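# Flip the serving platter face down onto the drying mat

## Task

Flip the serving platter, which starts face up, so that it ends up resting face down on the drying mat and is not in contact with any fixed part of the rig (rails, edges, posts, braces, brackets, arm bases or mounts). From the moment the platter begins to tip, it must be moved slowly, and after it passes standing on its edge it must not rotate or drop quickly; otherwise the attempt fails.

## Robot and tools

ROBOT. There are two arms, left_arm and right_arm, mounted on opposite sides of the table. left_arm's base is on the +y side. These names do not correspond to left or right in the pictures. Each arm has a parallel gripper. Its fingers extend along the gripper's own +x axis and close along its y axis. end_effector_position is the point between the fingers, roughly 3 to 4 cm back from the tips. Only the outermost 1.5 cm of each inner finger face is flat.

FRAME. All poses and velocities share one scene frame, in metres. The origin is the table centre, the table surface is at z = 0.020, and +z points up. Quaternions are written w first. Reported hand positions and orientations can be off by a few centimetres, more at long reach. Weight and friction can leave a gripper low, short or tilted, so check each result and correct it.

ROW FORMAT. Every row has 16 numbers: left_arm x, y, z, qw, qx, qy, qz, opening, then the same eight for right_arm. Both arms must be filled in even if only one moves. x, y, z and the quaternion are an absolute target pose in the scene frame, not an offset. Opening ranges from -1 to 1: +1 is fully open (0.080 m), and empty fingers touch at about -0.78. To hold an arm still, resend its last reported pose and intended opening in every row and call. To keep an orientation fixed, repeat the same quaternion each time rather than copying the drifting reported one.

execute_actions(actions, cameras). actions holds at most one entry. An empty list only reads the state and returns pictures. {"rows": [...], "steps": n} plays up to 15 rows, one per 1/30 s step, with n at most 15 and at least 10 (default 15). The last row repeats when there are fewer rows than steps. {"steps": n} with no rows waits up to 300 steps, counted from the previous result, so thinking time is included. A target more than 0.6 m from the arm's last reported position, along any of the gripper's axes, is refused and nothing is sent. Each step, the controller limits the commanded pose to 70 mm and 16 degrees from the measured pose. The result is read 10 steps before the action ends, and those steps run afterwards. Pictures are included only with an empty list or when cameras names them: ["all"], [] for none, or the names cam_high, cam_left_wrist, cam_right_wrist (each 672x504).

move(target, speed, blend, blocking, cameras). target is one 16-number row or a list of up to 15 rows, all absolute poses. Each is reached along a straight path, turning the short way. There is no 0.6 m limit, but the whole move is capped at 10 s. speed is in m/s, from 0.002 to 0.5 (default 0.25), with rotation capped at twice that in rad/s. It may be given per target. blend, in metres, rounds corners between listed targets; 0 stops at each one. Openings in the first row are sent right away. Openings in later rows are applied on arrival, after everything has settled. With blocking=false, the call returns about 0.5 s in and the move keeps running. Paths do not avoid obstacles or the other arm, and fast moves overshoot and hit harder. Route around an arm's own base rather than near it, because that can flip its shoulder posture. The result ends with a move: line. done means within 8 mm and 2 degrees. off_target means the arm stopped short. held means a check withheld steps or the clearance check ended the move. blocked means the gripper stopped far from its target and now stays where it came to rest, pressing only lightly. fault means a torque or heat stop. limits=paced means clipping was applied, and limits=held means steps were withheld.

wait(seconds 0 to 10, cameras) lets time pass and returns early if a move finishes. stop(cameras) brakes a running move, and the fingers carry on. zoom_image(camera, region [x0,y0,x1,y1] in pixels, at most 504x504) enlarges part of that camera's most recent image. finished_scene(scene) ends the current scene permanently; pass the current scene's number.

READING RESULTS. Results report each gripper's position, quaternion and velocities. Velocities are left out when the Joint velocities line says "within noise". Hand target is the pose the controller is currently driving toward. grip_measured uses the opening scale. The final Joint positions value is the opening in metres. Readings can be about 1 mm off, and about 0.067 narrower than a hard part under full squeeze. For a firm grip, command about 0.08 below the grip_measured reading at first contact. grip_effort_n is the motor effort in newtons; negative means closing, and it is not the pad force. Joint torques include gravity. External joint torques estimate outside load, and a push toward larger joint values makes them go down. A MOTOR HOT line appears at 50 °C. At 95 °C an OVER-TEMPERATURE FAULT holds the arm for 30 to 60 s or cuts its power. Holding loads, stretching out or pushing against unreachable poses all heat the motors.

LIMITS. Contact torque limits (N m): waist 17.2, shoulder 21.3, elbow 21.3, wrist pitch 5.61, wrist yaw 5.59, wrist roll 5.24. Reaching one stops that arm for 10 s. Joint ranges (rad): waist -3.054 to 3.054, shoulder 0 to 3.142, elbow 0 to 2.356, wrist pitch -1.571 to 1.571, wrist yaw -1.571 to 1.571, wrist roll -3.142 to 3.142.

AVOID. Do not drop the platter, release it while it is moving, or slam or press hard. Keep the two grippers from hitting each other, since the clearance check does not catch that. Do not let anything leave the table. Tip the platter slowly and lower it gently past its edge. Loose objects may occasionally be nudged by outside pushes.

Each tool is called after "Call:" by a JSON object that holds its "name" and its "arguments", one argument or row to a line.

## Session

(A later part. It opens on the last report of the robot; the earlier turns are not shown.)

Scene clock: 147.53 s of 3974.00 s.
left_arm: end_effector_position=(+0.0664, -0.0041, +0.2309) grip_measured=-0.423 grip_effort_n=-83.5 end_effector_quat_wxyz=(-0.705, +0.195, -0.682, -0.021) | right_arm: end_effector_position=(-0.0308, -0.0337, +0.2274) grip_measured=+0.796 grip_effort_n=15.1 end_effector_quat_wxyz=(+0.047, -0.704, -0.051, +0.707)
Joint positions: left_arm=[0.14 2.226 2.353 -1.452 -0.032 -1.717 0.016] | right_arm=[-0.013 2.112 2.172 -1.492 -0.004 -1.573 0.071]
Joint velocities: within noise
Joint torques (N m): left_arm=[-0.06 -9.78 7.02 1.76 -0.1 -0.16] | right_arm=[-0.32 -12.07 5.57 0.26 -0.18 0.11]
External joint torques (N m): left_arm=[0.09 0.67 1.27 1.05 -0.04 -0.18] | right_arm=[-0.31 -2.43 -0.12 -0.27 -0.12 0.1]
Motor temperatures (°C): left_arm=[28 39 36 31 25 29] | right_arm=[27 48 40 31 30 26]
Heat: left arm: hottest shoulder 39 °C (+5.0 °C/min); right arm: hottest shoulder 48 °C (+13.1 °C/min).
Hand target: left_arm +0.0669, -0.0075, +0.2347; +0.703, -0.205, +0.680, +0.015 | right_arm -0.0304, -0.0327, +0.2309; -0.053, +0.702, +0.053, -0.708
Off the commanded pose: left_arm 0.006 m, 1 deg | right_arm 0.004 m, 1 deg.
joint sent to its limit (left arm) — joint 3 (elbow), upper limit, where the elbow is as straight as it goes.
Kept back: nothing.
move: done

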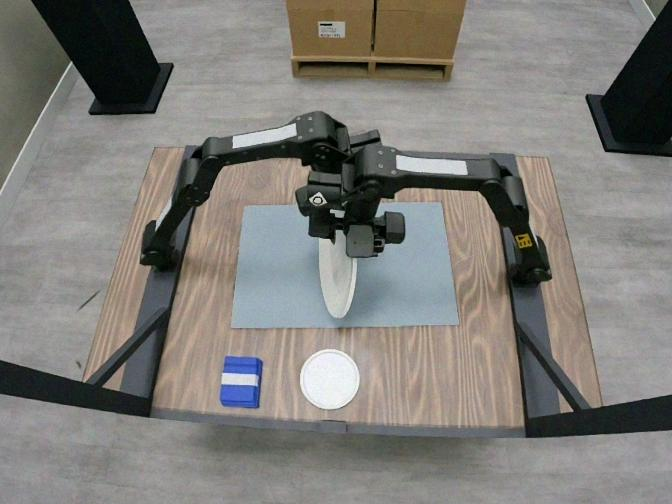

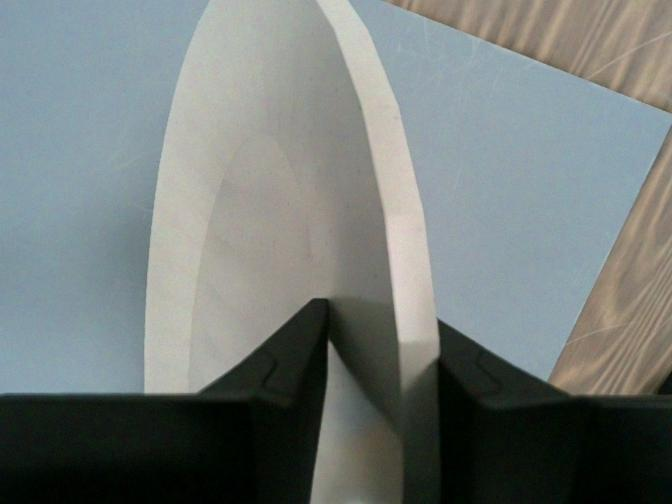

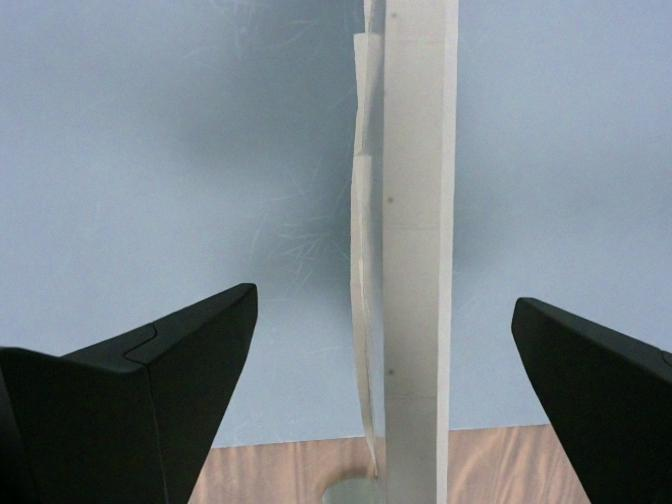

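Call:
{"name": "move", "arguments": {
  "target": [
    [0.067,-0.006,0.235,0.704,-0.2,0.681,0.02,-0.9,-0.0304,-0.034,0.325,0.053,-0.702,-0.053,0.708,0.8],
    [0.067,-0.006,0.235,0.704,-0.2,0.681,0.02,-0.9,-0.1,-0.22,0.33,0.183,-0.683,-0.183,0.683,0.8]
  ],
  "speed": 0.12
}}

Call:
{"name": "move", "arguments": {
  "target": [
    [0.066,0.004,0.242,0.6841,-0.2506,0.6848,-0.0098,-0.9,-0.1,-0.22,0.33,0.183,-0.683,-0.183,0.683,0.8],
    [0.066,0.016,0.247,0.6455,-0.3377,0.6776,-0.099,-0.9,-0.1,-0.22,0.33,0.183,-0.683,-0.183,0.683,0.8],
    [0.066,0.06,0.249,0.6455,-0.3377,0.6776,-0.099,-0.9,-0.1,-0.22,0.33,0.183,-0.683,-0.183,0.683,0.8]
  ],
  "speed": 0.03
}}

Scene clock: 151.07 s of 3974.00 s.
left_arm: end_effector_position=(+0.0665, -0.0035, +0.2308) grip_measured=-0.425 grip_effort_n=-83.5 end_effector_quat_wxyz=(-0.705, +0.194, -0.682, -0.022) | right_arm: end_effector_position=(-0.1004, -0.2192, +0.3327) grip_measured=+0.797 grip_effort_n=15.1 end_effector_quat_wxyz=(+0.184, -0.681, -0.184, +0.685)
Joint positions: left_arm=[0.141 2.226 2.353 -1.455 -0.032 -1.717 0.016] | right_arm=[0.385 1.233 1.538 -1.382 0.191 -1.219 0.071]
Joint velocities: within noise
Joint torques (N m): left_arm=[-0.02 -9.88 7 1.36 -0.09 -0.15] | right_arm=[0.23 -4.29 3.27 1.04 0.31 0.13]
External joint torques (N m): left_arm=[-0.08 0.47 1.32 0.68 -0.02 -0.16] | right_arm=[0.21 -1.07 -2.46 -0.04 0.26 0.1]
Motor temperatures (°C): left_arm=[28 39 37 31 25 29] | right_arm=[27 47 39 31 30 26]
Heat: left arm: hottest shoulder 39 °C (+5.1 °C/min); right arm: hottest shoulder 47 °C (+12.2 °C/min).
Hand target: left_arm +0.0669, -0.0056, +0.2347; +0.704, -0.202, +0.681, +0.017 | right_arm -0.0999, -0.2200, +0.3300; -0.183, +0.683, +0.183, -0.683
Off the commanded pose: left_arm 0.005 m, 1 deg | right_arm 0.003 m, 0 deg.
joint sent to its limit (left arm) — joint 3 (elbow), upper limit, where the elbow is as straight as it goes.
Kept back: nothing.
move: done

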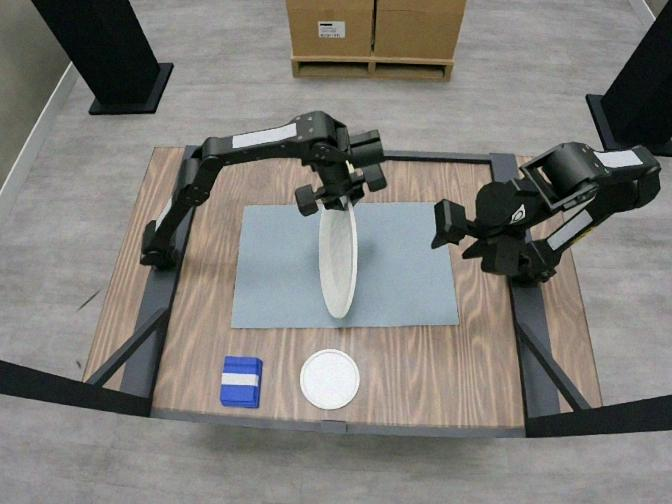

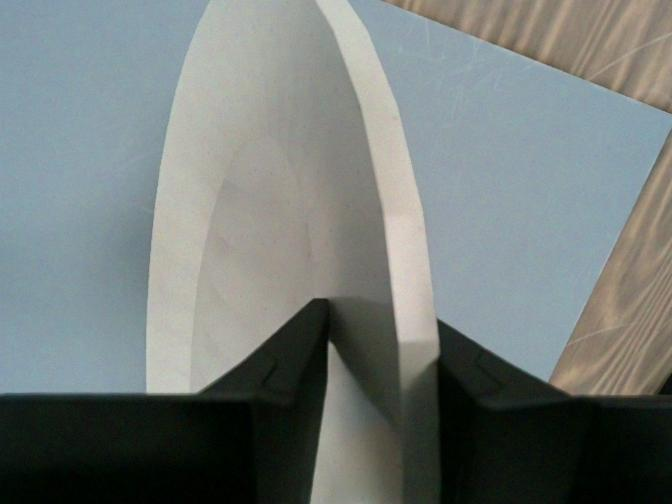

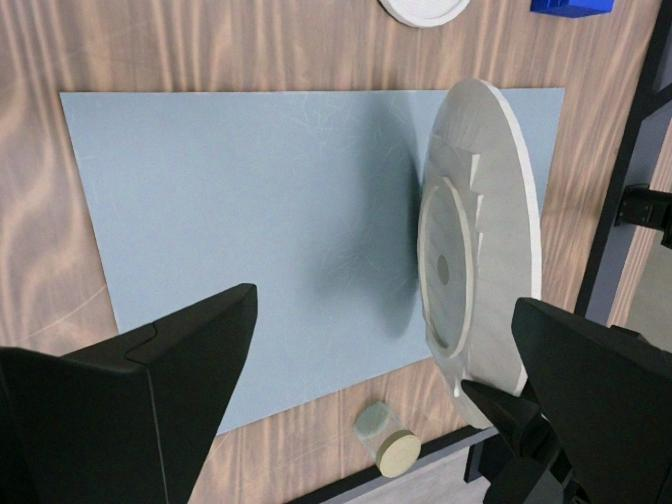

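Scene clock: 159.13 s of 3974.00 s.
left_arm: end_effector_position=(+0.0649, +0.0626, +0.2406) grip_measured=-0.420 grip_effort_n=-83.5 end_effector_quat_wxyz=(-0.651, +0.324, -0.681, +0.087) | right_arm: end_effector_position=(-0.1004, -0.2191, +0.3326) grip_measured=+0.797 grip_effort_n=15.1 end_effector_quat_wxyz=(+0.184, -0.680, -0.184, +0.685)
Joint positions: left_arm=[0.198 1.611 1.432 -0.803 0.062 -1.724 0.016] | right_arm=[0.386 1.233 1.537 -1.381 0.192 -1.219 0.071]
Joint velocities: within noise
Joint torques (N m): left_arm=[0.21 -7.76 7.73 2.71 0.2 -0.16] | right_arm=[-0.05 -4.35 3.39 1.06 0.32 0.14]
External joint torques (N m): left_arm=[0.19 -0.76 1.09 1.51 0.22 -0.19] | right_arm=[-0.04 -1.21 -2.3 -0.01 0.25 0.12]
Motor temperatures (°C): left_arm=[28 41 37 38 25 29] | right_arm=[27 44 37 31 30 25]
Heat: left arm: hottest shoulder 41 °C (+6.1 °C/min), its wrist pitch heating fast: 38 °C (+37.7 °C/min); right arm: hottest shoulder 44 °C (+10.1 °C/min). Heating fast: the left arm's wrist pitch motor: a push or a pull is the cause, and it goes on while you think. Ease it with your next call, before anything else.
Hand target: left_arm +0.0660, +0.0602, +0.2491; +0.646, -0.338, +0.678, -0.099 | right_arm -0.1000, -0.2200, +0.3300; -0.183, +0.683, +0.183, -0.683
Off the commanded pose: left_arm 0.009 m, 2 deg | right_arm 0.003 m, 0 deg.
Kept back: nothing.
move: off_target (left_arm)

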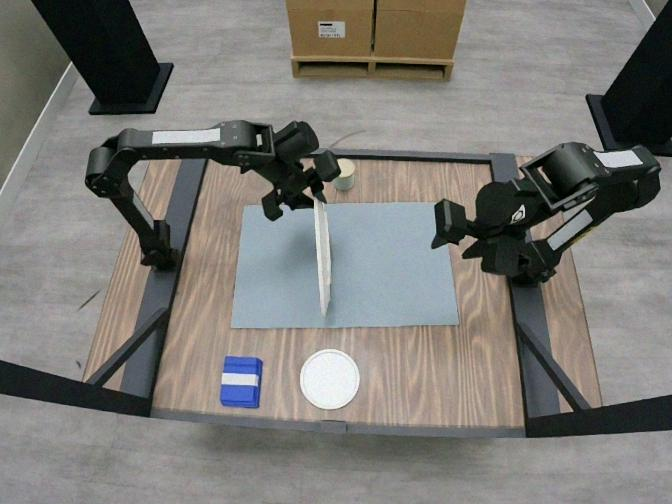

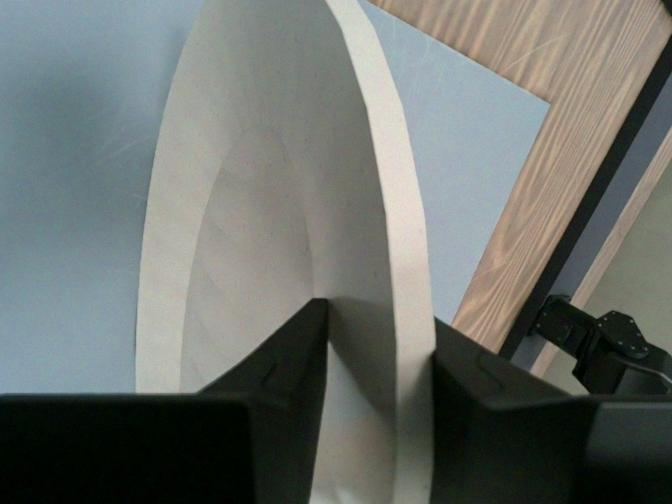

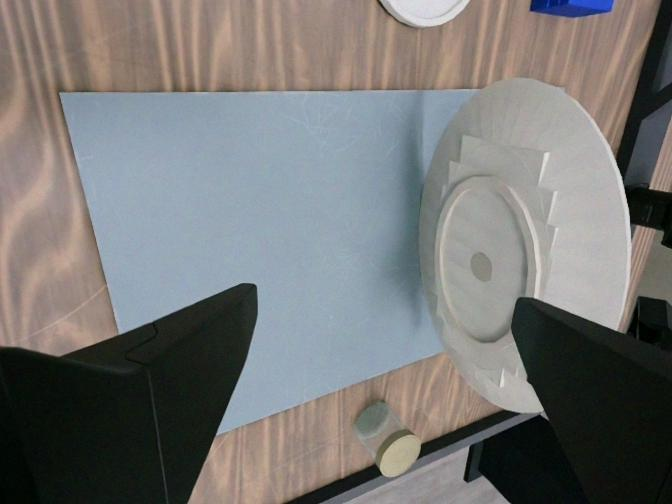

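Call:
{"name": "move", "arguments": {
  "target": [
    [0.065,0.095,0.247,0.6208,-0.3794,0.6695,-0.1434,-0.9,-0.1,-0.22,0.33,0.183,-0.683,-0.183,0.683,0.8],
    [0.066,0.115,0.238,0.5959,-0.4191,0.6589,-0.1866,-0.9,-0.1,-0.22,0.33,0.183,-0.683,-0.183,0.683,0.8]
  ],
  "speed": 0.025
}}

Scene clock: 165.10 s of 3974.00 s.
left_arm: end_effector_position=(+0.0647, +0.1204, +0.2277) grip_measured=-0.469 grip_effort_n=-83.5 end_effector_quat_wxyz=(-0.604, +0.403, -0.665, +0.171) | right_arm: end_effector_position=(-0.1004, -0.2191, +0.3326) grip_measured=+0.797 grip_effort_n=15.1 end_effector_quat_wxyz=(+0.184, -0.680, -0.184, +0.685)
Joint positions: left_arm=[0.277 1.243 0.928 -0.426 0.164 -1.709 0.014] | right_arm=[0.386 1.233 1.537 -1.381 0.192 -1.219 0.071]
Joint velocities: within noise
Joint torques (N m): left_arm=[0.05 -4.86 8.62 3.87 0.22 -0.31] | right_arm=[0.15 -4.24 3.64 1 0.28 0.15]
External joint torques (N m): left_arm=[0.06 -0.45 1.74 2.41 0.18 -0.34] | right_arm=[0.15 -1.08 -2.09 -0.09 0.22 0.13]
Motor temperatures (°C): left_arm=[28 41 37 40 25 29] | right_arm=[27 41 36 31 30 25]
Heat: left arm: hottest shoulder 41 °C (+6.1 °C/min), its wrist pitch heating fast: 40 °C (+43.2 °C/min); right arm: hottest shoulder 41 °C (+5.1 °C/min). Heating fast: the left arm's wrist pitch motor: a push or a pull is the cause, and it goes on while you think. Ease it with your next call, before anything else.
Hand target: left_arm +0.0658, +0.1154, +0.2380; +0.596, -0.419, +0.659, -0.187 | right_arm -0.1000, -0.2200, +0.3300; -0.183, +0.683, +0.183, -0.683
Off the commanded pose: left_arm 0.012 m, 3 deg | right_arm 0.003 m, 0 deg.
Kept back: nothing.
move: off_target (left_arm)

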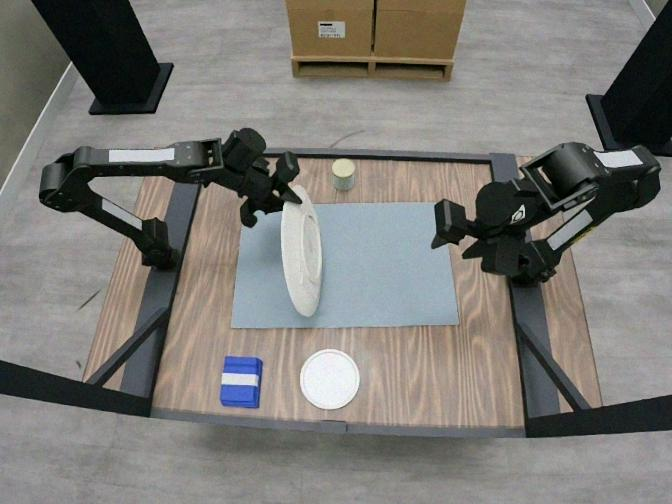

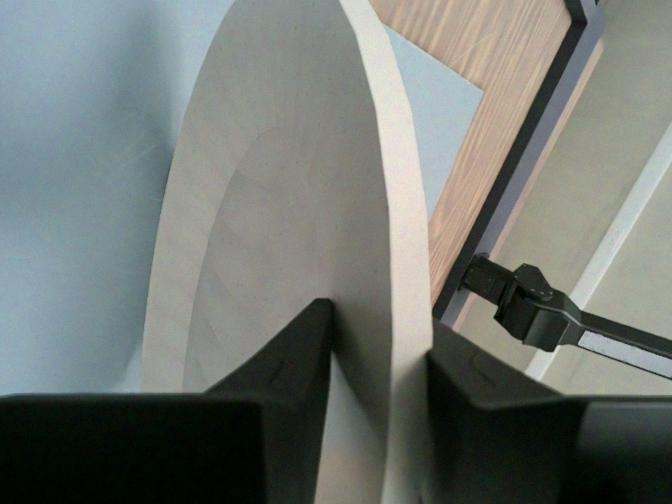

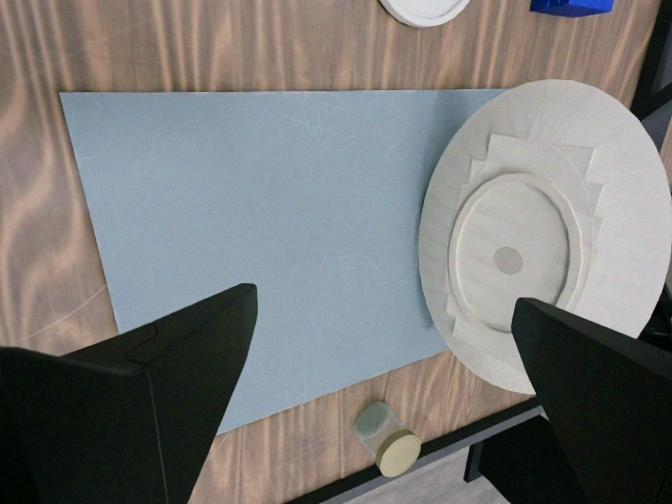

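Call:
{"name": "move", "arguments": {
  "target": [
    [0.066,0.118,0.222,0.5668,-0.4568,0.6449,-0.2292,-0.9,-0.1,-0.22,0.33,0.183,-0.683,-0.183,0.683,0.8],
    [0.066,0.118,0.205,0.5361,-0.4932,0.6289,-0.271,-0.9,-0.1,-0.22,0.33,0.183,-0.683,-0.183,0.683,0.8]
  ],
  "speed": 0.02
}}

Scene clock: 172.43 s of 3974.00 s.
left_arm: end_effector_position=(+0.0723, +0.1206, +0.2151) grip_measured=-0.184 grip_effort_n=-83.5 end_effector_quat_wxyz=(-0.542, +0.499, -0.616, +0.277) | right_arm: end_effector_position=(-0.1004, -0.2191, +0.3326) grip_measured=+0.797 grip_effort_n=15.1 end_effector_quat_wxyz=(+0.184, -0.680, -0.184, +0.685)
Joint positions: left_arm=[0.326 1.15 0.578 0.158 0.23 -1.755 0.027] | right_arm=[0.386 1.233 1.537 -1.381 0.192 -1.219 0.071]
Joint velocities: within noise
Joint torques (N m): left_arm=[-1.31 -1.04 6.32 2.89 0.35 -0.46] | right_arm=[0.25 -4.26 3.45 1.03 0.28 0.13]
External joint torques (N m): left_arm=[-1.3 2.63 -0.52 1.2 0.31 -0.51] | right_arm=[0.25 -1.17 -2.24 -0.05 0.22 0.11]
Motor temperatures (°C): left_arm=[28 39 37 45 25 29] | right_arm=[27 39 35 31 30 25]
Heat: left arm: hottest wrist pitch 45 °C (+17.2 °C/min); right arm: hottest shoulder 39 °C (-3.0 °C/min). Heating fast: the left arm's wrist pitch motor: a push or a pull is the cause, and it goes on while you think. Ease it with your next call, before anything else.
Hand target: left_arm +0.0660, +0.1185, +0.2053; +0.536, -0.493, +0.629, -0.271 | right_arm -0.1000, -0.2200, +0.3300; -0.183, +0.683, +0.183, -0.683
Off the commanded pose: left_arm 0.012 m, 2 deg | right_arm 0.003 m, 0 deg.
Kept back: nothing.
move: off_target (left_arm)

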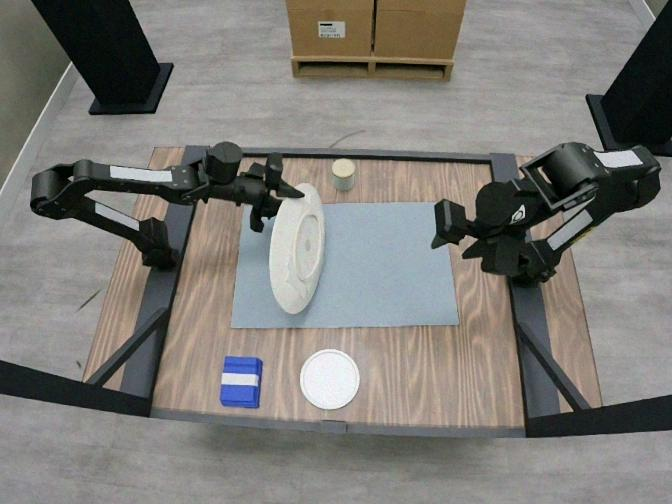

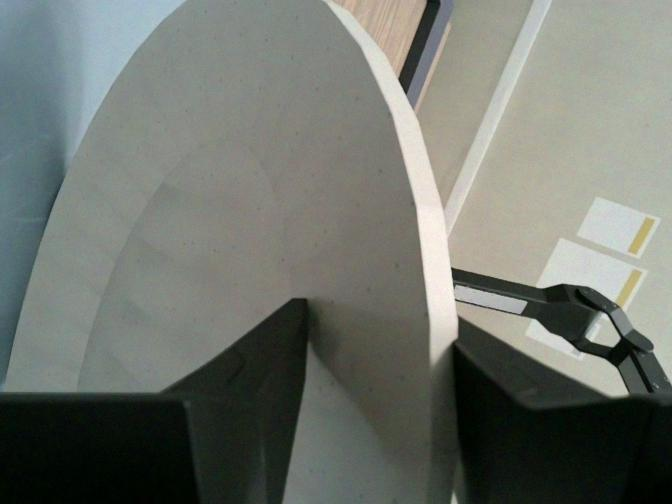

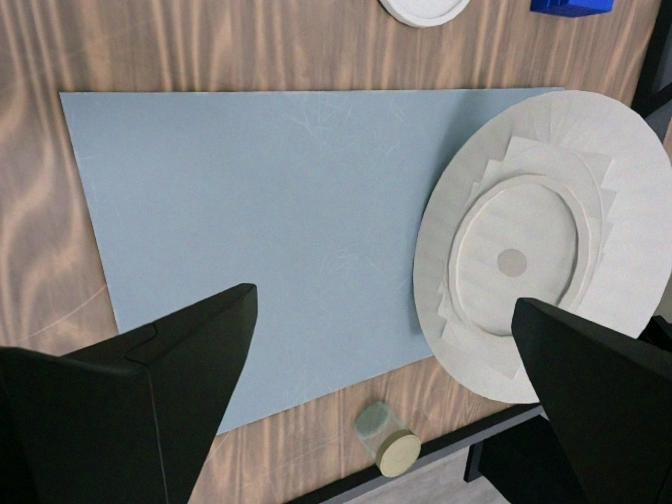

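Call:
{"name": "move", "arguments": {
  "target": [
    [0.08,0.112,0.188,0.5361,-0.4932,0.6289,-0.271,-0.9,-0.1,-0.22,0.33,0.183,-0.683,-0.183,0.683,0.8],
    [0.093,0.108,0.165,0.5361,-0.4932,0.6289,-0.271,-0.9,-0.1,-0.22,0.33,0.183,-0.683,-0.183,0.683,0.8]
  ],
  "speed": 0.02
}}

Scene clock: 175.57 s of 3974.00 s.
left_arm: end_effector_position=(+0.1003, +0.1139, +0.1621) grip_measured=-0.487 grip_effort_n=-83.5 end_effector_quat_wxyz=(-0.550, +0.494, -0.619, +0.263) | right_arm: end_effector_position=(-0.1004, -0.2191, +0.3326) grip_measured=+0.797 grip_effort_n=15.1 end_effector_quat_wxyz=(+0.184, -0.680, -0.184, +0.685)
Joint positions: left_arm=[0.423 1.357 0.504 0.395 0.304 -1.71 0.013] | right_arm=[0.386 1.233 1.537 -1.381 0.192 -1.219 0.071]
Joint velocities: within noise
Joint torques (N m): left_arm=[-1.41 -3.01 8.09 2.6 0.87 -0.55] | right_arm=[0.26 -4.34 3.3 1 0.29 0.13]
External joint torques (N m): left_arm=[-1.43 1.44 2 0.96 0.82 -0.6] | right_arm=[0.26 -1.2 -2.39 -0.06 0.22 0.1]
Motor temperatures (°C): left_arm=[28 39 37 45 25 29] | right_arm=[27 39 35 31 30 25]
Heat: left arm: hottest wrist pitch 45 °C (+17.1 °C/min); right arm: hottest shoulder 39 °C (-5.0 °C/min). Heating fast: the left arm's wrist pitch motor: a push or a pull is the cause, and it goes on while you think. Ease it with your next call, before anything else.
Hand target: left_arm +0.0930, +0.1084, +0.1650; +0.536, -0.493, +0.629, -0.271 | right_arm -0.1000, -0.2200, +0.3300; -0.183, +0.683, +0.183, -0.683
Off the commanded pose: left_arm 0.010 m, 2 deg | right_arm 0.003 m, 0 deg.
Kept back: nothing.
move: off_target (left_arm)

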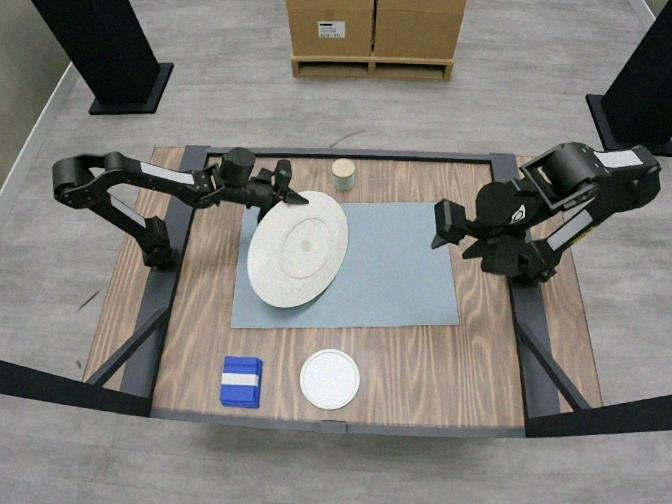

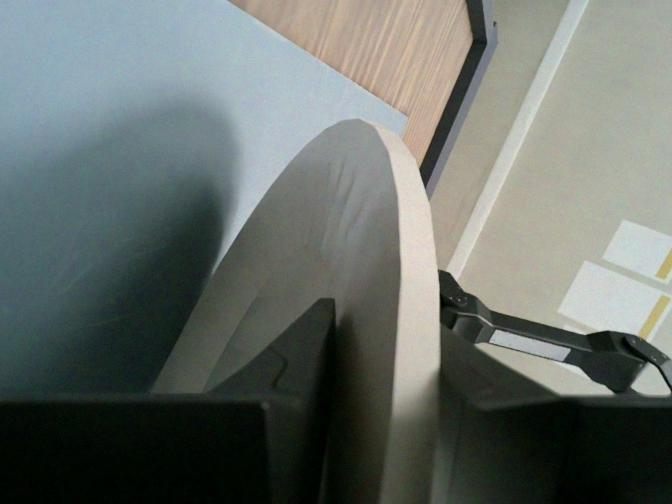

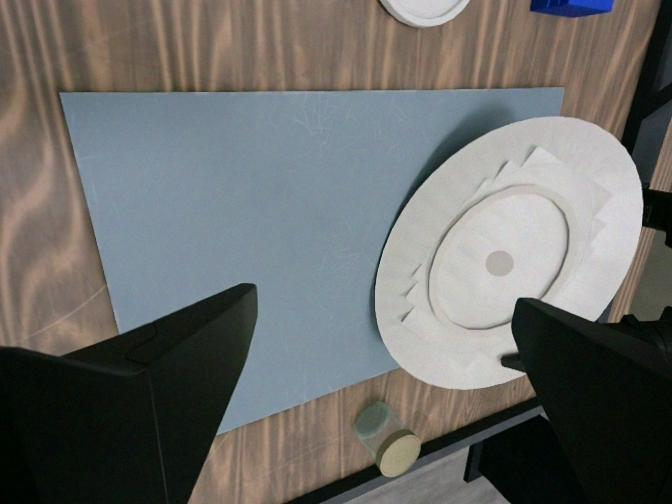

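Call:
{"name": "move", "arguments": {
  "target": [
    [0.104,0.11,0.14,0.5361,-0.4932,0.6289,-0.271,-0.9,-0.1,-0.22,0.33,0.183,-0.683,-0.183,0.683,0.8],
    [0.108,0.11,0.115,0.5361,-0.4932,0.6289,-0.271,-0.9,-0.1,-0.22,0.33,0.183,-0.683,-0.183,0.683,0.8]
  ],
  "speed": 0.015
}}

Scene clock: 179.60 s of 3974.00 s.
left_arm: end_effector_position=(+0.1153, +0.1112, +0.1247) grip_measured=-0.582 grip_effort_n=-83.5 end_effector_quat_wxyz=(-0.542, +0.501, -0.613, +0.282) | right_arm: end_effector_position=(-0.1004, -0.2191, +0.3326) grip_measured=+0.797 grip_effort_n=15.1 end_effector_quat_wxyz=(+0.184, -0.680, -0.184, +0.685)
Joint positions: left_arm=[0.482 1.565 0.431 0.711 0.371 -1.687 0.009] | right_arm=[0.386 1.233 1.537 -1.381 0.192 -1.219 0.071]
Joint velocities: within noise
Joint torques (N m): left_arm=[-1.33 -2.32 5.83 1.05 0.42 -0.4] | right_arm=[0 -4.52 3.46 0.99 0.29 0.16]
External joint torques (N m): left_arm=[-1.32 2.76 0.73 -0.6 0.34 -0.45] | right_arm=[0.01 -1.35 -2.25 -0.08 0.22 0.13]
Motor temperatures (°C): left_arm=[28 38 37 43 25 29] | right_arm=[27 38 34 31 30 25]
Heat: left arm: hottest wrist pitch 43 °C (+15.1 °C/min); right arm: hottest shoulder 38 °C (-6.0 °C/min).
Hand target: left_arm +0.1080, +0.1104, +0.1153; +0.536, -0.493, +0.629, -0.271 | right_arm -0.1000, -0.2200, +0.3300; -0.183, +0.683, +0.183, -0.683
Off the commanded pose: left_arm 0.012 m, 2 deg | right_arm 0.003 m, 0 deg.
Kept back: nothing.
move: off_target (left_arm)

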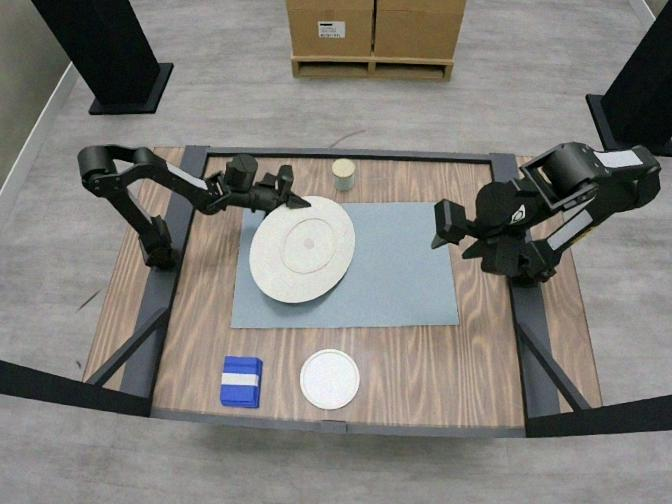

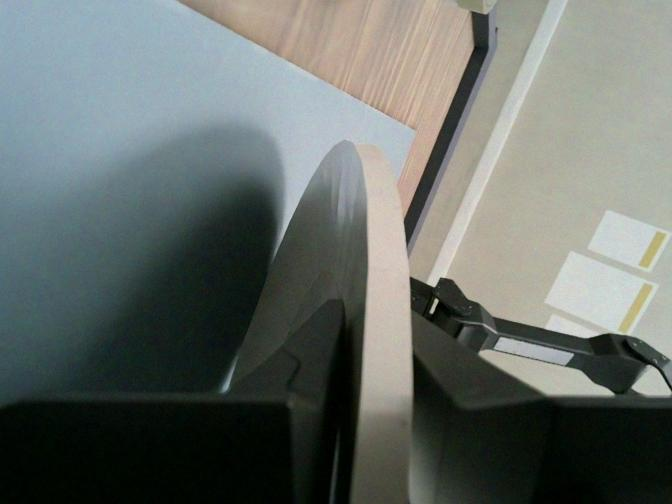

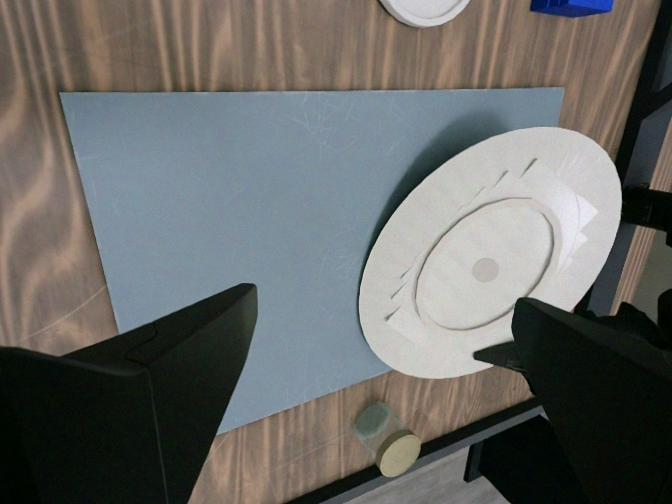

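Call:
{"name": "move", "arguments": {
  "target": [
    [0.11,0.112,0.09,0.5361,-0.4932,0.6289,-0.271,-0.9,-0.1,-0.22,0.33,0.183,-0.683,-0.183,0.683,0.8]
  ],
  "speed": 0.015
}}

Call:
{"name": "zoom_image", "arguments": {
  "camera": "cam_right_wrist",
  "region": [320, 80, 672, 430]
}}

Scene clock: 182.20 s of 3974.00 s.
left_arm: end_effector_position=(+0.1177, +0.1102, +0.1088) grip_measured=-0.604 grip_effort_n=-83.5 end_effector_quat_wxyz=(-0.537, +0.505, -0.608, +0.296) | right_arm: end_effector_position=(-0.1004, -0.2191, +0.3326) grip_measured=+0.797 grip_effort_n=15.1 end_effector_quat_wxyz=(+0.184, -0.680, -0.184, +0.685)
Joint positions: left_arm=[0.494 1.677 0.4 0.885 0.392 -1.682 0.008] | right_arm=[0.386 1.233 1.537 -1.381 0.192 -1.219 0.071]
Joint velocities: within noise
Joint torques (N m): left_arm=[-1.33 -1.35 4.52 -0.07 0 -0.39] | right_arm=[0.38 -4.49 3.59 1 0.3 0.12]
External joint torques (N m): left_arm=[-1.31 3.98 0.01 -1.74 -0.08 -0.44] | right_arm=[0.38 -1.35 -2.12 -0.08 0.24 0.09]
Motor temperatures (°C): left_arm=[28 37 37 42 25 29] | right_arm=[27 37 34 31 30 25]
Heat: left arm: hottest wrist pitch 42 °C (+14.2 °C/min); right arm: hottest shoulder 37 °C (-8.1 °C/min).
Hand target: left_arm +0.1099, +0.1129, +0.0907; +0.537, -0.493, +0.629, -0.271 | right_arm -0.1000, -0.2200, +0.3300; -0.183, +0.683, +0.183, -0.683
Off the commanded pose: left_arm 0.020 m, 4 deg | right_arm 0.003 m, 0 deg.
Kept back: nothing.
move: off_target (left_arm)

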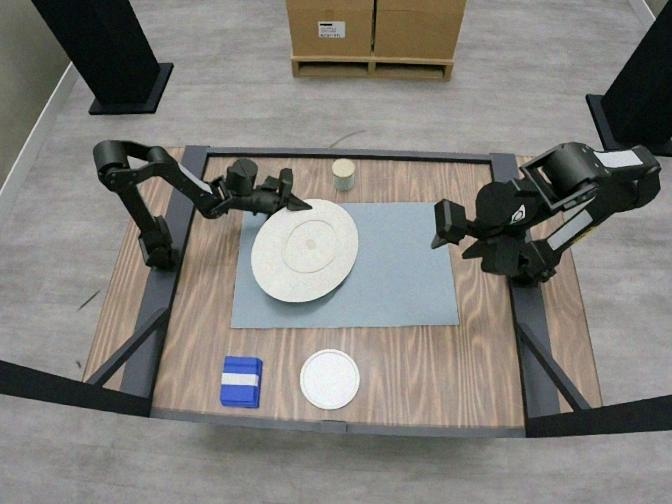

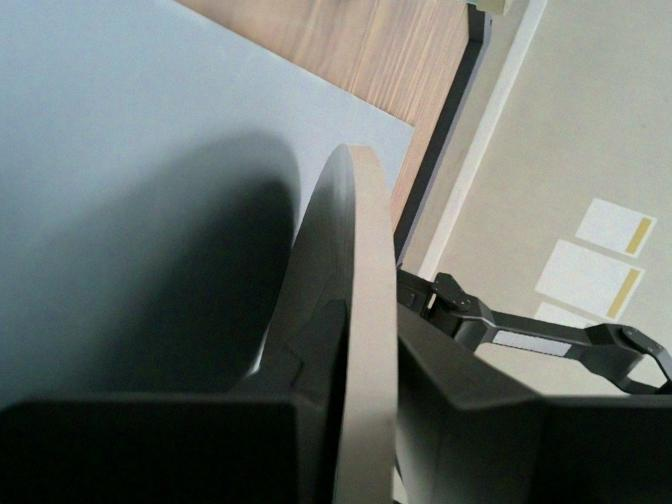

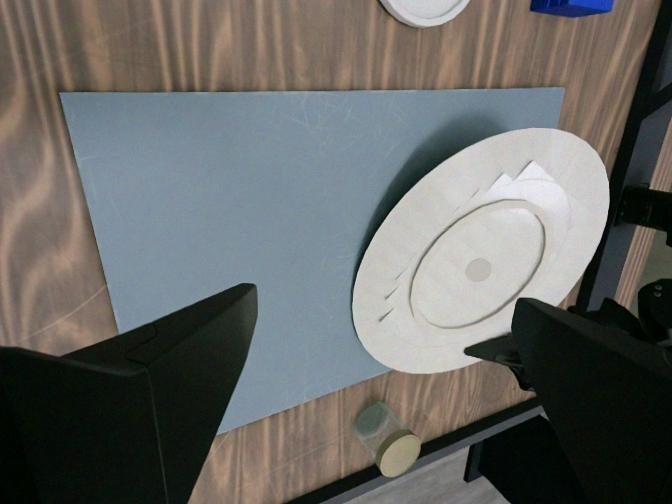

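Scaled by 1.432 from the camera's 672x504 image, which has a finer 960x720 frame.

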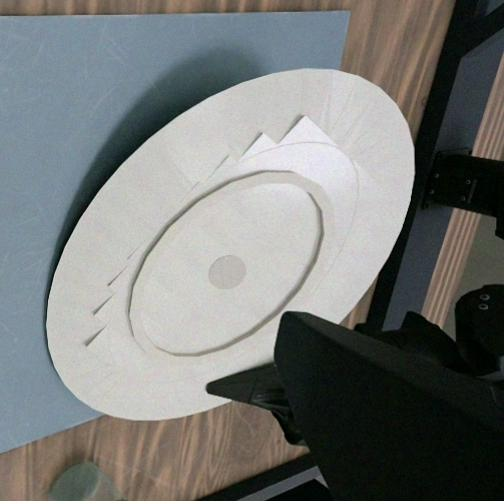

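Call:
{"name": "move", "arguments": {
  "target": [
    [0.117,0.111,0.105,0.5361,-0.4932,0.6289,-0.271,-0.5,-0.1,-0.22,0.33,0.183,-0.683,-0.183,0.683,0.8],
    [0.117,0.111,0.105,0.5361,-0.4932,0.6289,-0.271,-0.3,-0.1,-0.22,0.33,0.183,-0.683,-0.183,0.683,0.8]
  ],
  "speed": 0.02
}}

Scene clock: 185.47 s of 3974.00 s.
left_arm: end_effector_position=(+0.1175, +0.1129, +0.1054) grip_measured=-0.300 grip_effort_n=-3.5 end_effector_quat_wxyz=(-0.541, +0.490, -0.625, +0.277) | right_arm: end_effector_position=(-0.1004, -0.2191, +0.3326) grip_measured=+0.797 grip_effort_n=15.1 end_effector_quat_wxyz=(+0.184, -0.680, -0.184, +0.685)
Joint positions: left_arm=[0.505 1.645 0.424 0.763 0.411 -1.668 0.022] | right_arm=[0.386 1.233 1.537 -1.381 0.192 -1.219 0.071]
Joint velocities: within noise
Joint torques (N m): left_arm=[-0.34 -4.15 6.26 1.33 0.07 -0.5] | right_arm=[0.26 -4.37 3.49 1.03 0.26 0.15]
External joint torques (N m): left_arm=[-0.33 1.12 1.57 -0.3 -0.03 -0.55] | right_arm=[0.28 -1.22 -2.19 -0.03 0.2 0.12]
Motor temperatures (°C): left_arm=[28 37 37 40 25 29] | right_arm=[27 37 34 31 30 25]
Heat: left arm: hottest wrist pitch 40 °C (+12.1 °C/min); right arm: hottest shoulder 37 °C (-9.1 °C/min).
Hand target: left_arm +0.1170, +0.1110, +0.1050; +0.536, -0.493, +0.629, -0.271 | right_arm -0.1000, -0.2200, +0.3300; -0.183, +0.683, +0.183, -0.683
Off the commanded pose: left_arm 0.002 m, 1 deg | right_arm 0.003 m, 0 deg.
Kept back: nothing.
move: done

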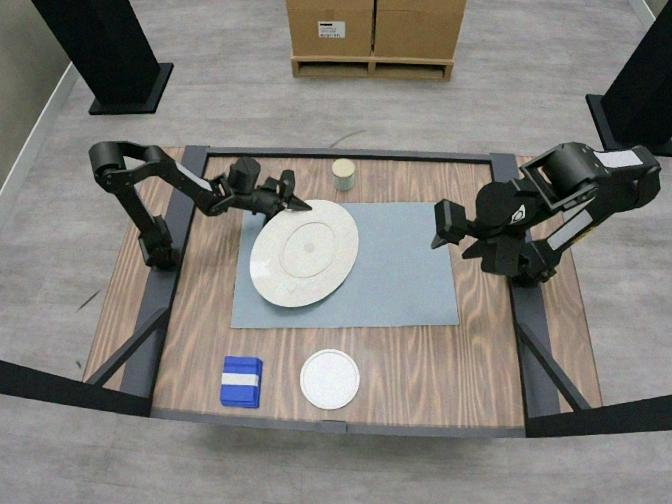

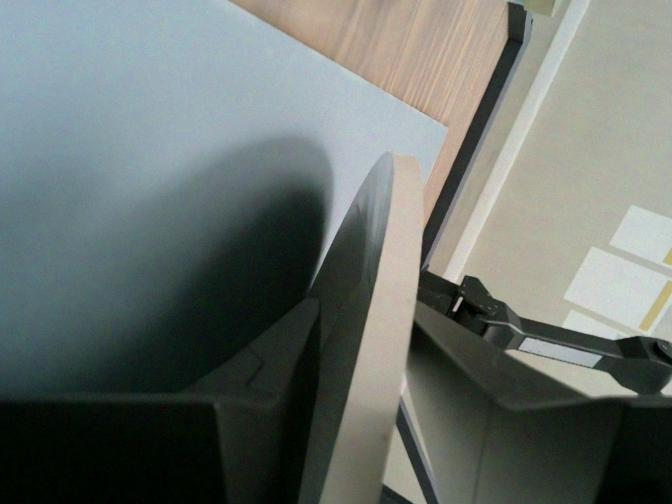

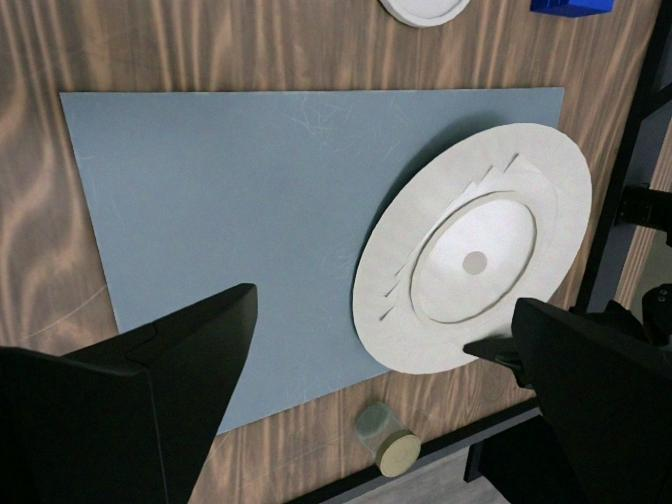

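Call:
{"name": "move", "arguments": {
  "target": [
    [0.117,0.111,0.095,0.5361,-0.4932,0.6289,-0.271,-0.1,-0.1,-0.22,0.33,0.183,-0.683,-0.183,0.683,0.8],
    [0.117,0.111,0.09,0.5361,-0.4932,0.6289,-0.271,0.2,-0.1,-0.22,0.33,0.183,-0.683,-0.183,0.683,0.8],
    [0.117,0.111,0.085,0.5361,-0.4932,0.6289,-0.271,0.6,-0.1,-0.22,0.33,0.183,-0.683,-0.183,0.683,0.8]
  ],
  "speed": 0.02
}}

Call:
{"name": "zoom_image", "arguments": {
  "camera": "cam_right_wrist",
  "region": [320, 80, 672, 430]
}}

Scene clock: 188.67 s of 3974.00 s.
left_arm: end_effector_position=(+0.1192, +0.1167, +0.0986) grip_measured=+0.597 grip_effort_n=12.8 end_effector_quat_wxyz=(-0.530, +0.506, -0.622, +0.276) | right_arm: end_effector_position=(-0.1004, -0.2191, +0.3326) grip_measured=+0.797 grip_effort_n=15.1 end_effector_quat_wxyz=(+0.184, -0.680, -0.184, +0.685)
Joint positions: left_arm=[0.518 1.694 0.389 0.876 0.422 -1.7 0.062] | right_arm=[0.386 1.233 1.537 -1.381 0.192 -1.219 0.071]
Joint velocities: within noise
Joint torques (N m): left_arm=[-1.38 1.18 7.09 2.18 -0.32 0.55] | right_arm=[0.22 -4.34 3.7 1 0.31 0.12]
External joint torques (N m): left_arm=[-1.37 6.43 2.79 0.55 -0.42 0.51] | right_arm=[0.23 -1.18 -2.03 -0.09 0.24 0.09]
Motor temperatures (°C): left_arm=[28 37 37 40 25 29] | right_arm=[26 36 34 31 30 25]
Heat: left arm: hottest wrist pitch 40 °C (+12.1 °C/min); right arm: hottest shoulder 36 °C (-10.1 °C/min).
Hand target: left_arm +0.1167, +0.1120, +0.0853; +0.536, -0.493, +0.629, -0.271 | right_arm -0.1000, -0.2200, +0.3300; -0.183, +0.683, +0.183, -0.683
Off the commanded pose: left_arm 0.015 m, 2 deg | right_arm 0.003 m, 0 deg.
Kept back: nothing.
move: off_target (left_arm); target 2's new opening was sent with left_arm's hand 0.010 m and 1 deg from that target; target 3's new opening was sent with left_arm's hand 0.015 m and 2 deg from that target

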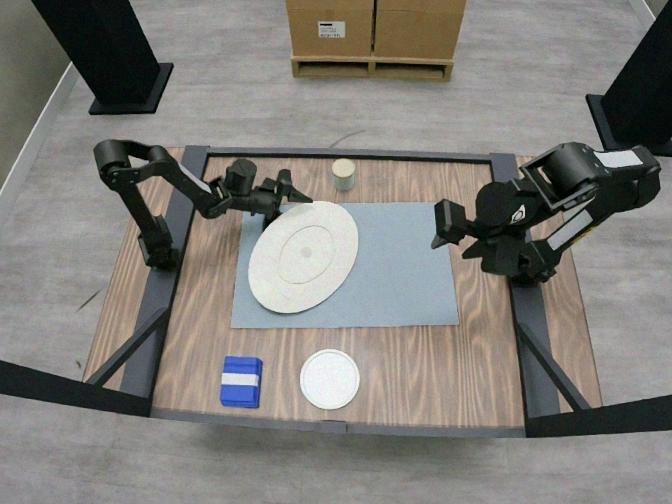

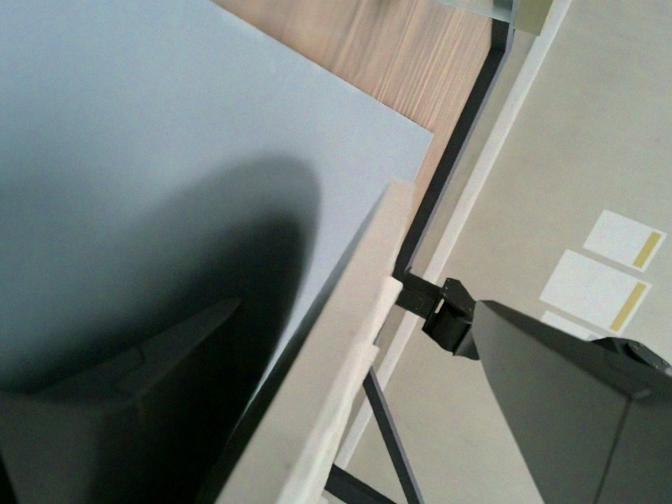

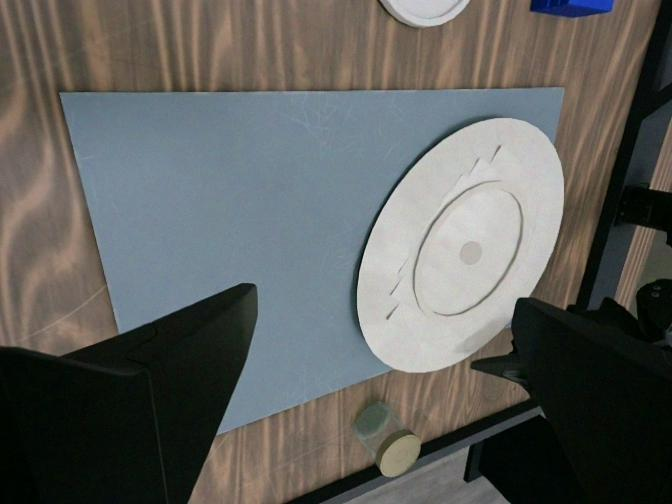

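Scaled by 1.432 from the camera's 672x504 image, which has a finer 960x720 frame.

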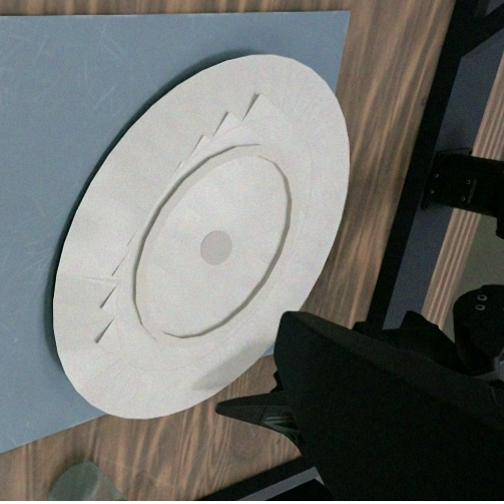

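Call:
{"name": "move", "arguments": {
  "target": [
    [0.125,0.145,0.09,0.5361,-0.4932,0.6289,-0.271,0.6,-0.1,-0.22,0.33,0.183,-0.683,-0.183,0.683,0.8],
    [0.15,0.175,0.1,0.5361,-0.4932,0.6289,-0.271,0.6,-0.1,-0.22,0.33,0.183,-0.683,-0.183,0.683,0.8]
  ],
  "speed": 0.02
}}

Scene clock: 193.07 s of 3974.00 s.
left_arm: end_effector_position=(+0.1512, +0.1726, +0.1006) grip_measured=+0.598 grip_effort_n=10.9 end_effector_quat_wxyz=(-0.536, +0.494, -0.629, +0.272) | right_arm: end_effector_position=(-0.1004, -0.2191, +0.3326) grip_measured=+0.797 grip_effort_n=15.1 end_effector_quat_wxyz=(+0.184, -0.680, -0.184, +0.685)
Joint positions: left_arm=[0.786 1.559 0.333 0.686 0.661 -1.527 0.062] | right_arm=[0.386 1.233 1.537 -1.381 0.192 -1.219 0.071]
Joint velocities: within noise
Joint torques (N m): left_arm=[0.3 -4.89 4.35 1.27 0.34 0.14] | right_arm=[0.29 -4.35 3.48 1.01 0.31 0.21]
External joint torques (N m): left_arm=[0.28 -0.36 -0.26 -0.27 0.16 0.09] | right_arm=[0.31 -1.26 -2.2 -0.06 0.24 0.19]
Motor temperatures (°C): left_arm=[28 36 36 39 25 29] | right_arm=[26 36 34 31 30 25]
Heat: left arm: hottest wrist pitch 39 °C (+10.2 °C/min); right arm: hottest shoulder 36 °C (-11.2 °C/min).
Hand target: left_arm +0.1500, +0.1750, +0.0999; +0.536, -0.493, +0.629, -0.271 | right_arm -0.1000, -0.2200, +0.3300; -0.183, +0.683, +0.183, -0.683
Off the commanded pose: left_arm 0.003 m, 0 deg | right_arm 0.003 m, 0 deg.
Kept back: nothing.
move: done

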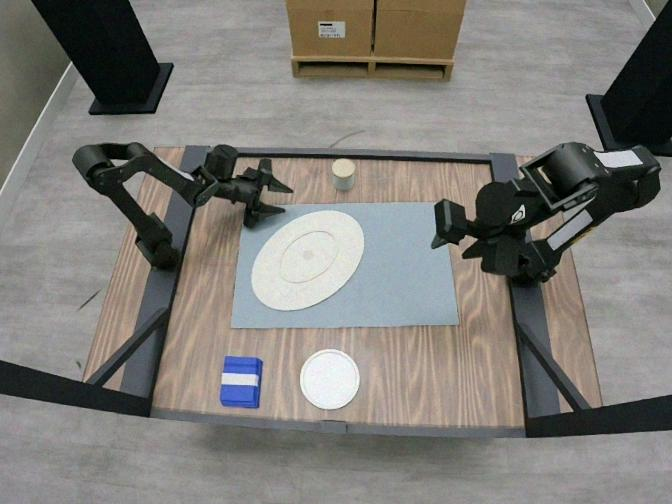

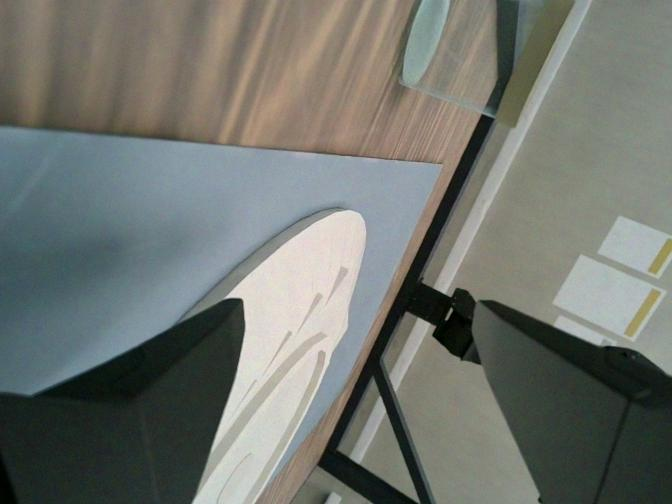

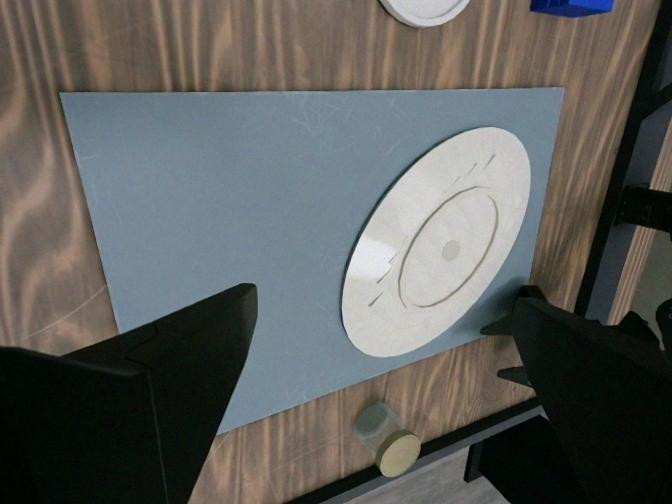

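Face down, flat, fully on the mat. Raise the left arm clear and finish.

Call:
{"name": "move", "arguments": {
  "target": [
    [0.165,0.175,0.22,0.5361,-0.4932,0.6289,-0.271,0.6,-0.1,-0.22,0.33,0.183,-0.683,-0.183,0.683,0.8]
  ],
  "speed": 0.1,
  "cameras": ["cam_high"]
}}

Call:
{"name": "finished_scene", "arguments": {
  "scene": 2
}}

Scene clock: 194.97 s of 3974.00 s.
left_arm: end_effector_position=(+0.1643, +0.1752, +0.2148) grip_measured=+0.598 grip_effort_n=10.9 end_effector_quat_wxyz=(-0.536, +0.493, -0.633, +0.265) | right_arm: end_effector_position=(-0.1004, -0.2191, +0.3326) grip_measured=+0.797 grip_effort_n=15.1 end_effector_quat_wxyz=(+0.184, -0.680, -0.184, +0.685)
Joint positions: left_arm=[0.834 1.204 0.663 -0.035 0.699 -1.495 0.062] | right_arm=[0.386 1.233 1.537 -1.381 0.192 -1.219 0.071]
Joint velocities: within noise
Joint torques (N m): left_arm=[0.18 -4.35 8.75 1.31 0.43 0.1] | right_arm=[0.19 -4.34 3.45 1 0.29 0.12]
External joint torques (N m): left_arm=[0.19 -0.4 2.04 -0.18 0.22 0.05] | right_arm=[0.19 -1.27 -2.2 -0.07 0.23 0.09]
Motor temperatures (°C): left_arm=[28 36 36 38 25 29] | right_arm=[26 36 33 31 30 25]
Heat: left arm: hottest wrist pitch 38 °C (+9.0 °C/min); right arm: hottest shoulder 36 °C (-11.0 °C/min).
Hand target: left_arm +0.1650, +0.1750, +0.2200; +0.536, -0.493, +0.629, -0.271 | right_arm -0.1000, -0.2200, +0.3300; -0.183, +0.683, +0.183, -0.683
Off the commanded pose: left_arm 0.005 m, 1 deg | right_arm 0.003 m, 0 deg.
Kept back: nothing.
move: done
Images, in order (width x height): cam_high 672x504.

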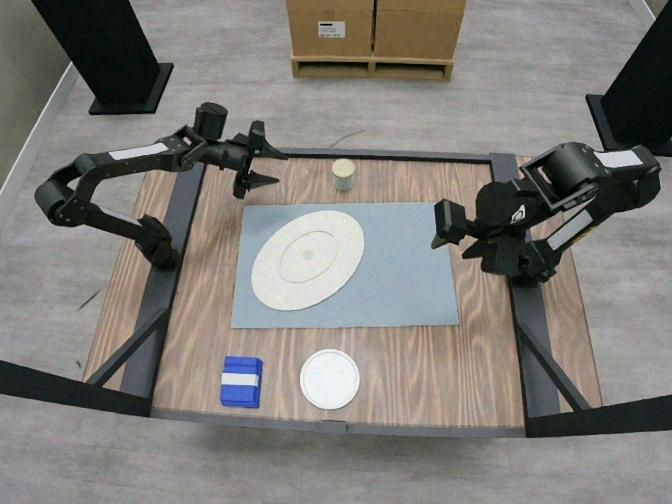

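The scene is finished: the task was done.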